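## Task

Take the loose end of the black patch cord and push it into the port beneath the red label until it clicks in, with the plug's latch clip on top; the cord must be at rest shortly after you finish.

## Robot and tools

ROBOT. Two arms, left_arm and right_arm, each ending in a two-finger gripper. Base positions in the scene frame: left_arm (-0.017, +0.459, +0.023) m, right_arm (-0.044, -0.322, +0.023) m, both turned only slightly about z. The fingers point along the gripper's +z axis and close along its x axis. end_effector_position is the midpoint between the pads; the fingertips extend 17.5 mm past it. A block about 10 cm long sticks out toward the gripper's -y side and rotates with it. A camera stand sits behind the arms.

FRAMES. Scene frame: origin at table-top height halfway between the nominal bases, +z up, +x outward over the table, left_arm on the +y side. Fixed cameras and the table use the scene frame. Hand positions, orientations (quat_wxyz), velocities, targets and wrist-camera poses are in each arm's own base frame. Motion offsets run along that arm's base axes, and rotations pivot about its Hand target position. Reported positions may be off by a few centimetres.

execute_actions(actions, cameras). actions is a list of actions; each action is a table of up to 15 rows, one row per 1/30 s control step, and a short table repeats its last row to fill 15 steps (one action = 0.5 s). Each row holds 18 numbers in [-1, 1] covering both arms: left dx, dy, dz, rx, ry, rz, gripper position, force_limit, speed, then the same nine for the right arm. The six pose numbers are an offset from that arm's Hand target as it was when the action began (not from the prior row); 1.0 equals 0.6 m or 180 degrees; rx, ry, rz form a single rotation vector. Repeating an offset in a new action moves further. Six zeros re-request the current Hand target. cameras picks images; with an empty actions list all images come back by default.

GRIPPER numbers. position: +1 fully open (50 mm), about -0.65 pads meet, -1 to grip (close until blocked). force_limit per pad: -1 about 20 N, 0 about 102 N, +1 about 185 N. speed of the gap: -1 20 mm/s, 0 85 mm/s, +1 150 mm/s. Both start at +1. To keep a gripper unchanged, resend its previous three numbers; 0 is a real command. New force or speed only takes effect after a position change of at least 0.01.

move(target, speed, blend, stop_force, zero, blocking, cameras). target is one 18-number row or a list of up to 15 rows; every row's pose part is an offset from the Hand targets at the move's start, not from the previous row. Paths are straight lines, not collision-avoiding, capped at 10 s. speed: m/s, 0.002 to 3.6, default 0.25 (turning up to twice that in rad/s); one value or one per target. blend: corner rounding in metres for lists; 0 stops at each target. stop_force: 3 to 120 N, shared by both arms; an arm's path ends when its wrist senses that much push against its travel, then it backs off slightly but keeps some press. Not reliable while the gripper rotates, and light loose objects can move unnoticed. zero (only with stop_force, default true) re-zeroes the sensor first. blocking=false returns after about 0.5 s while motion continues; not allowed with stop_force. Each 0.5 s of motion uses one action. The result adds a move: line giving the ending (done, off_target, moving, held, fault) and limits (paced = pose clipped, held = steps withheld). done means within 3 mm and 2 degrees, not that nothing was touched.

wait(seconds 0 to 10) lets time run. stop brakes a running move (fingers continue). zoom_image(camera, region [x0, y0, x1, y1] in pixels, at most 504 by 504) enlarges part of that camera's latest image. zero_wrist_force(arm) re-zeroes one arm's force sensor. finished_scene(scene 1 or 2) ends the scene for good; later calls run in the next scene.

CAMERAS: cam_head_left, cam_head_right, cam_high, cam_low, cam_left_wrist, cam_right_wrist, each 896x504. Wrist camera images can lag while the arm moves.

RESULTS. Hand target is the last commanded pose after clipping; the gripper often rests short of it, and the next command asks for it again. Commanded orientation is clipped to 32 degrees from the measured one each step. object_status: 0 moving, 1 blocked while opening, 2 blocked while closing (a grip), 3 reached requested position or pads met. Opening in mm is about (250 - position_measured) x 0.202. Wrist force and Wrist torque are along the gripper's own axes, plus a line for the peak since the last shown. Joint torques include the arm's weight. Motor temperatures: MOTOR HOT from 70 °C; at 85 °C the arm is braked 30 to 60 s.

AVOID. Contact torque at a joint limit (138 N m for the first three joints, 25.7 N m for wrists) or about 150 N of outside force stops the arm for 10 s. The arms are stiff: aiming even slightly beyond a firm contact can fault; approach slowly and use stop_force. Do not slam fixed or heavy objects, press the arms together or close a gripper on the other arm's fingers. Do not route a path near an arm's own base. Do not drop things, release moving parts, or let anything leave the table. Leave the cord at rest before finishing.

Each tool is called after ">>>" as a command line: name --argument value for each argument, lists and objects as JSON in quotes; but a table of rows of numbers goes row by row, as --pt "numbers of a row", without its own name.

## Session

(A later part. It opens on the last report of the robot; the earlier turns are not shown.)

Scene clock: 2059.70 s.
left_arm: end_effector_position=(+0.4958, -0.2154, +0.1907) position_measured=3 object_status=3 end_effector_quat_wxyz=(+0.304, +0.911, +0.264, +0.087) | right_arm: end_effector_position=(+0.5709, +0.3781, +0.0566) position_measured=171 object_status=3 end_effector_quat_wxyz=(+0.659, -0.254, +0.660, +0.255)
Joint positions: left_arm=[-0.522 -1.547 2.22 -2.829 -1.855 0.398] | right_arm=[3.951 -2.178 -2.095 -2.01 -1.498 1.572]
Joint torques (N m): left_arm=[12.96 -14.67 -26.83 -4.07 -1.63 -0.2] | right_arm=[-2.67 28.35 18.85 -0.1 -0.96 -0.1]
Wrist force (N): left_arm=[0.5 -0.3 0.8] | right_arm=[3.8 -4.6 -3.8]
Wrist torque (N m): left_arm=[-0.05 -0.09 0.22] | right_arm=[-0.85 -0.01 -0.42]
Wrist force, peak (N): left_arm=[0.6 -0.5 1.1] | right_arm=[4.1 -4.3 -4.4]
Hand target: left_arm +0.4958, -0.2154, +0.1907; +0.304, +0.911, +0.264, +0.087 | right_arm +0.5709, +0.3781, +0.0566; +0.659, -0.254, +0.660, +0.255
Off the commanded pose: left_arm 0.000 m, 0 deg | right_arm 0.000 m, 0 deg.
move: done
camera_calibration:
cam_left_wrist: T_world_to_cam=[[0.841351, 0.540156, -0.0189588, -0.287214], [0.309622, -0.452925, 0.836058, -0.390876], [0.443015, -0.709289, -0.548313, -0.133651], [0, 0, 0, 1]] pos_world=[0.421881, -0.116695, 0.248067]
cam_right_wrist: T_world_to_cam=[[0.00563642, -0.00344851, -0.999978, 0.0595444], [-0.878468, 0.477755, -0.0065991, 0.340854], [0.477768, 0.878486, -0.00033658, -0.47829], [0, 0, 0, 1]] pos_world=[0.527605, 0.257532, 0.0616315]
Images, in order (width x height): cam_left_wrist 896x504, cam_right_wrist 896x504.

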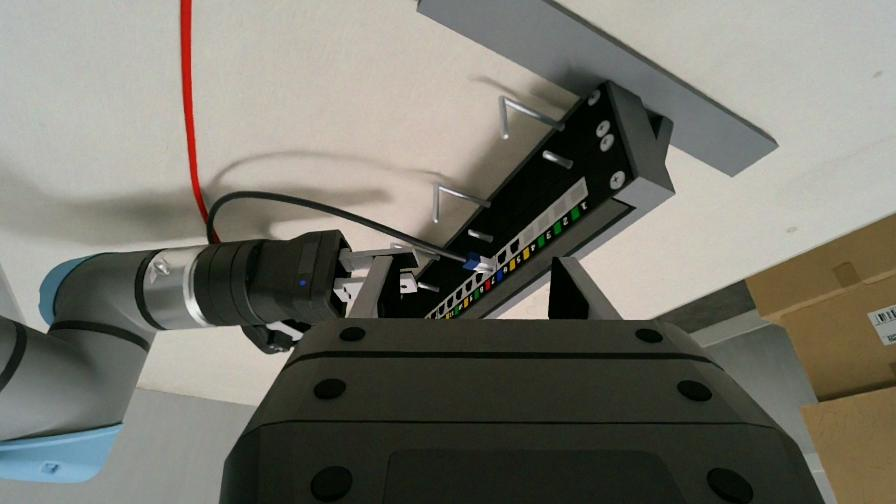

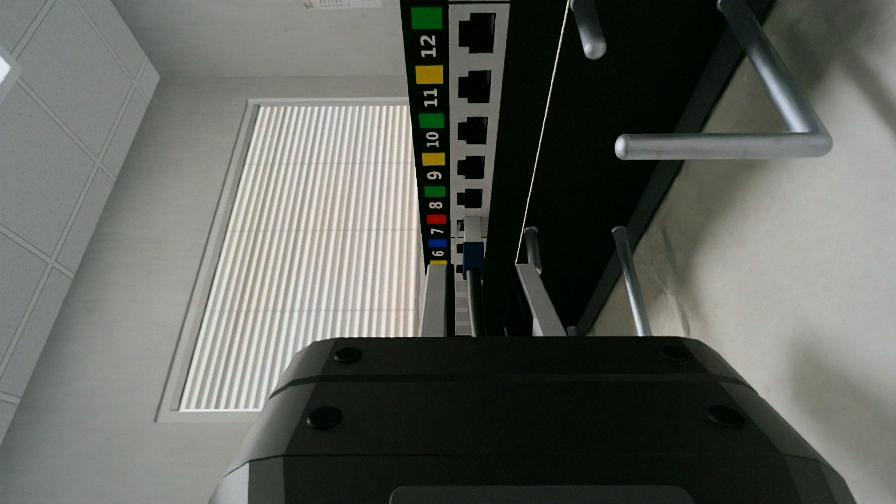

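>>> move --pt "0 0 0 0 0 0 1 -0.5 -0.5 -0.03 -0.04 0.01 0 0 0 -0.12 -0.2 -1" --pt "0 0 0 0 0 0 1 -0.5 -0.5 -0.08 -0.10 0.30 0 0 0 -0.12 -0.2 -1" --pt "0 0 0 0 0 0 1 -0.5 -0.5 -0.15 -0.35 0.45 0 0 0 -0.12 -0.2 -1" --speed '[0.06,0.12,0.25]' --blend '[0.005,0.03,0]' --cameras '["cam_head_left","cam_head_right","cam_left_wrist"]'

>>> zoom_image --camera "cam_head_right" --region '[370, 240, 550, 370]'

>>> zoom_image --camera "cam_left_wrist" --region '[430, 220, 540, 320]'

>>> zoom_image --camera "cam_head_left" --region '[410, 240, 540, 310]'

Scene clock: 2084.43 s.
left_arm: end_effector_position=(+0.4958, -0.2154, +0.1907) position_measured=3 object_status=3 end_effector_quat_wxyz=(+0.304, +0.911, +0.264, +0.087) | right_arm: end_effector_position=(+0.4809, +0.1681, +0.3266) position_measured=171 object_status=3 end_effector_quat_wxyz=(+0.660, -0.254, +0.660, +0.255)
Joint positions: left_arm=[-0.522 -1.547 2.22 -2.829 -1.855 0.398] | right_arm=[3.601 -1.316 -2.211 -2.757 -1.848 1.571]
Joint torques (N m): left_arm=[12.91 -14.4 -27.32 -4.18 -1.43 -0.34] | right_arm=[-7.18 18.26 14.52 2.08 -1.61 -2.24]
Wrist force (N): left_arm=[0.3 -0.2 0.8] | right_arm=[3.5 -4.2 -3.5]
Wrist torque (N m): left_arm=[-0.04 -0.05 0.22] | right_arm=[-0.77 0.00 -0.37]
Wrist force, peak (N): left_arm=[0.4 -0.8 1.1] | right_arm=[2.1 -6.0 -6.1]
Hand target: left_arm +0.4958, -0.2154, +0.1907; +0.304, +0.911, +0.264, +0.087 | right_arm +0.4809, +0.1681, +0.3266; +0.659, -0.254, +0.660, +0.255
Off the commanded pose: left_arm 0.000 m, 0 deg | right_arm 0.000 m, 0 deg.
move: done
camera_calibration:
cam_left_wrist: T_world_to_cam=[[0.841351, 0.540156, -0.0189588, -0.287214], [0.309622, -0.452925, 0.836058, -0.390876], [0.443015, -0.709289, -0.548313, -0.133651], [0, 0, 0, 1]] pos_world=[0.421881, -0.116695, 0.248067]
Images, in order (width x height): cam_head_left 896x504, cam_head_right 896x504, cam_left_wrist 896x504.

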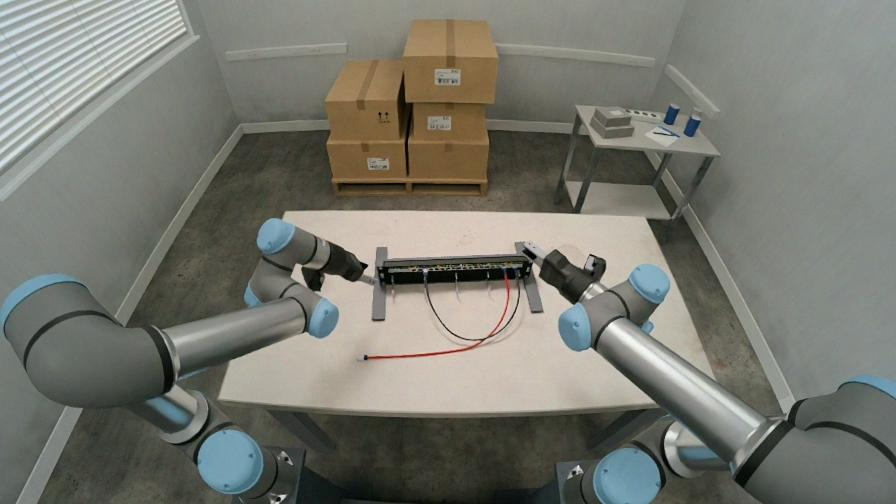

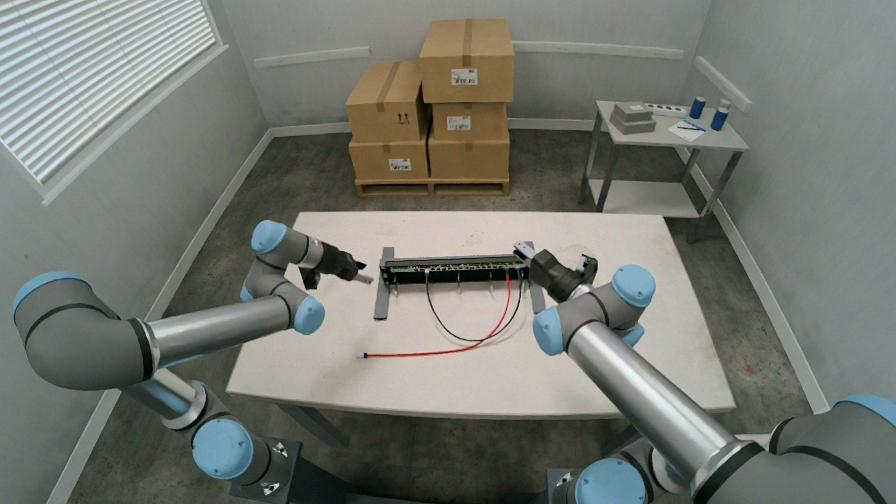

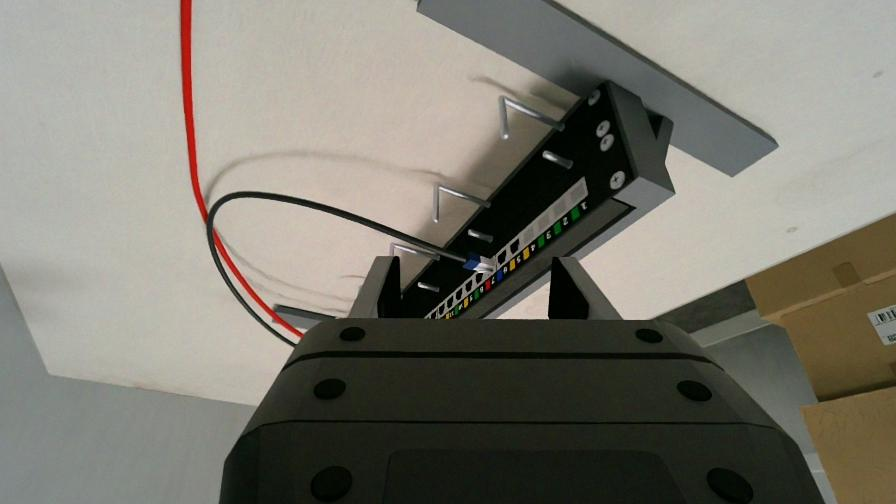

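Scaled by 2.800 from the camera's 896x504 image, which has a finer 1280x720 frame.

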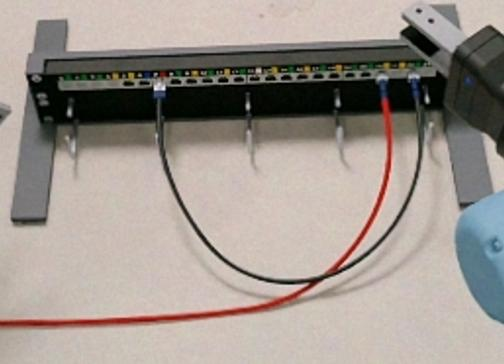

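Scaled by 4.582 from the camera's 896x504 image, which has a finer 1280x720 frame.

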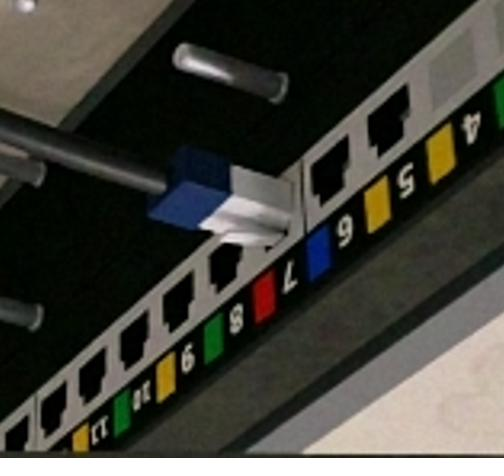

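Scaled by 3.877 from the camera's 896x504 image, which has a finer 1280x720 frame.

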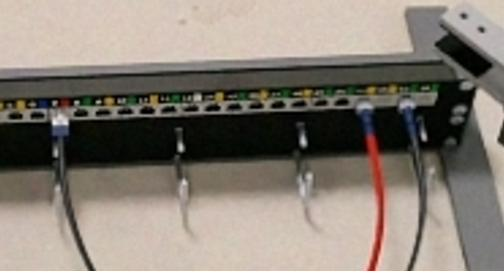

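>>> wait --seconds 0.1 --cameras '["cam_right_wrist"]'

>>> zoom_image --camera "cam_head_right" --region '[415, 260, 455, 290]'

>>> zoom_image --camera "cam_head_left" --region '[490, 255, 530, 285]'

>>> zoom_image --camera "cam_head_left" --region '[410, 260, 450, 290]'

Scene clock: 2094.83 s.
left_arm: end_effector_position=(+0.4958, -0.2154, +0.1907) position_measured=3 object_status=3 end_effector_quat_wxyz=(+0.304, +0.911, +0.264, +0.087) | right_arm: end_effector_position=(+0.4809, +0.1681, +0.3266) position_measured=171 object_status=3 end_effector_quat_wxyz=(+0.659, -0.254, +0.660, +0.255)
Joint positions: left_arm=[-0.522 -1.547 2.22 -2.829 -1.855 0.398] | right_arm=[3.601 -1.316 -2.211 -2.757 -1.848 1.571]
Joint torques (N m): left_arm=[12.31 -14.38 -27.13 -4.14 -1.47 -0.32] | right_arm=[-7.25 19.69 15.01 0.09 -2.69 -2.18]
Wrist force (N): left_arm=[0.4 -0.4 1.0] | right_arm=[3.7 -4.1 -3.4]
Wrist torque (N m): left_arm=[-0.06 -0.08 0.22] | right_arm=[-0.74 -0.03 -0.38]
Wrist force, peak (N): left_arm=[0.4 -0.4 1.1] | right_arm=[4.0 -4.4 -3.5]
Hand target: left_arm +0.4958, -0.2154, +0.1907; +0.304, +0.911, +0.264, +0.087 | right_arm +0.4809, +0.1681, +0.3266; +0.659, -0.254, +0.660, +0.255
Tool commands: left_gripper/position=+1.0 left_gripper/force_limit=-0.5 left_gripper/speed=-0.5 right_gripper/position=-0.12 right_gripper/force_limit=-0.2 right_gripper/speed=-1.0
Off the commanded pose: left_arm 0.000 m, 0 deg | right_arm 0.000 m, 0 deg.
wait: 0.10 s; at rest from the start
camera_calibration:
cam_right_wrist: T_world_to_cam=[[0.00563642, -0.00344851, -0.999978, 0.329321], [-0.878468, 0.477755, -0.0065991, 0.36395], [0.477768, 0.878486, -0.00033658, -0.25063], [0, 0, 0, 1]] pos_world=[0.437605, 0.047432, 0.331631]
Images, in order (width x height): cam_right_wrist 896x504.

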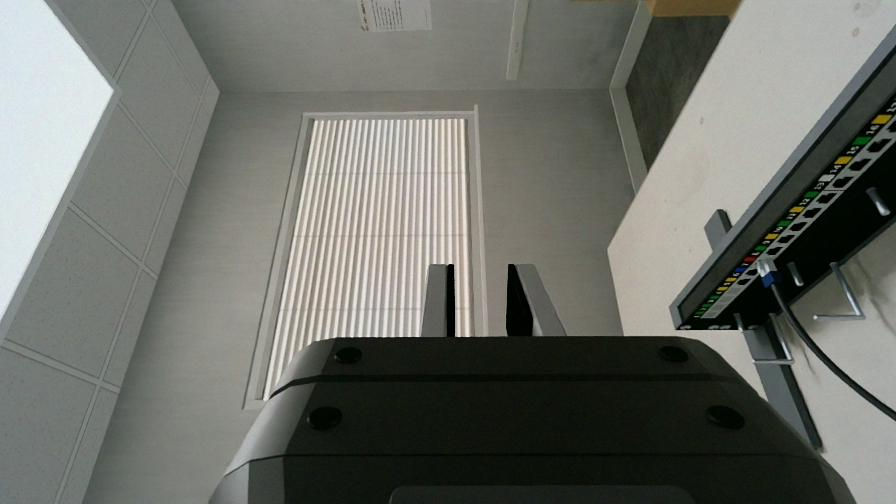

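This scene's latest camera images include none from cam_head_right. They are from: cam_right_wrist. cam_head_right's image comes with the result of a call that names it in "cameras".

This scene's latest camera images include none from cam_head_left. They are from: cam_right_wrist. cam_head_left's image comes with the result of a call that names it in "cameras".

This scene's latest camera images include none from cam_head_left. They are from: cam_right_wrist. cam_head_left's image comes with the result of a call that names it in "cameras".

>>> move --pt "-0.058 -0.248 0.02 0 0 0.321 1 -0.5 -0.5 0 0 0 0 0 0 -0.12 -0.2 -1" --speed 0.3 --cameras '["cam_left_wrist"]'

>>> zoom_image --camera "cam_left_wrist" --region '[400, 180, 540, 300]'

>>> zoom_image --camera "cam_left_wrist" --region '[40, 200, 180, 320]'

Scene clock: 2111.57 s.
left_arm: end_effector_position=(+0.4609, -0.3643, +0.2026) position_measured=3 object_status=3 end_effector_quat_wxyz=(+0.224, +0.670, +0.671, +0.223) | right_arm: end_effector_position=(+0.4809, +0.1681, +0.3266) position_measured=171 object_status=3 end_effector_quat_wxyz=(+0.659, -0.254, +0.660, +0.255)
Joint positions: left_arm=[-1.157 -1.508 2.059 -2.415 -0.99 -1.07] | right_arm=[3.6 -1.316 -2.211 -2.757 -1.848 1.571]
Joint torques (N m): left_arm=[12.1 -37.01 -25.73 -1.43 1.1 -2.75] | right_arm=[-7.12 19.95 15.84 0.26 -2.69 -2.2]
Wrist force (N): left_arm=[0.6 -0.5 1.0] | right_arm=[3.8 -4.2 -3.5]
Wrist torque (N m): left_arm=[-0.04 -0.11 0.26] | right_arm=[-0.76 -0.04 -0.38]
Wrist force, peak (N): left_arm=[1.9 -0.9 0.7] | right_arm=[4.1 -4.2 -3.7]
Hand target: left_arm +0.4610, -0.3642, +0.2027; +0.224, +0.670, +0.671, +0.223 | right_arm +0.4809, +0.1681, +0.3266; +0.659, -0.254, +0.660, +0.255
Off the commanded pose: left_arm 0.000 m, 0 deg | right_arm 0.000 m, 0 deg.
move: done
camera_calibration:
cam_left_wrist: T_world_to_cam=[[-0.00803741, 0.99979, -0.0188773, 0.381701], [0.548317, 0.0201932, 0.836027, -0.395171], [0.836232, -0.00363126, -0.548364, -0.141533], [0, 0, 0, 1]] pos_world=[0.338102, -0.374155, 0.259967]
Images, in order (width x height): cam_left_wrist 896x504.

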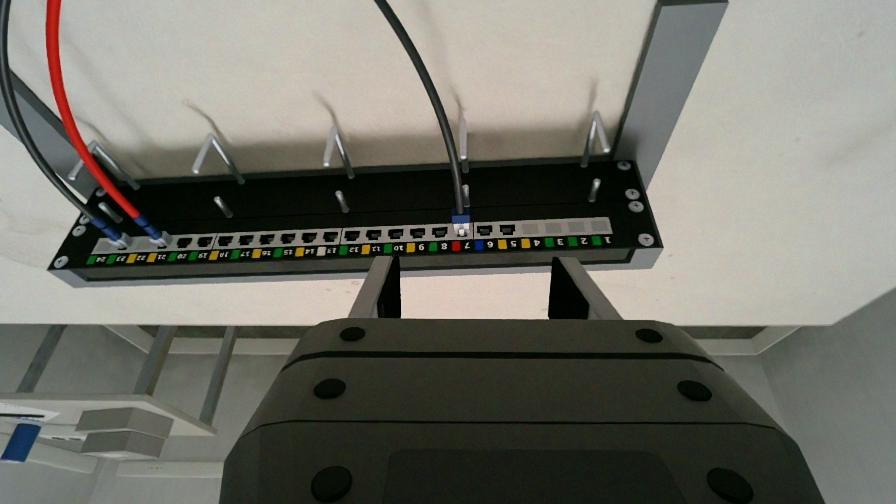

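Scaled by 3.600 from the camera's 896x504 image, which has a finer 1280x720 frame.

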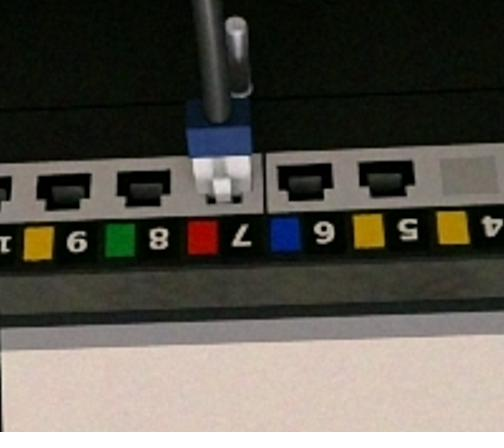

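Scaled by 3.600 from the camera's 896x504 image, which has a finer 1280x720 frame.

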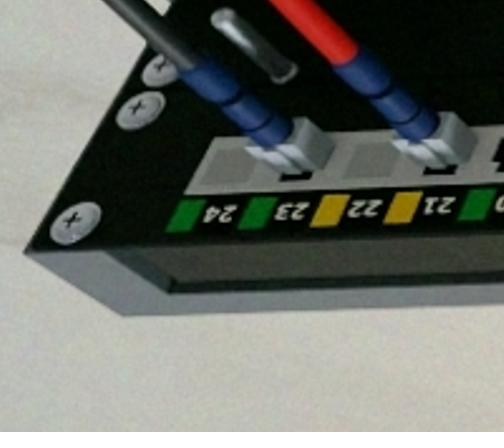

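>>> finished_scene --scene 1

The scene is finished: the task was done.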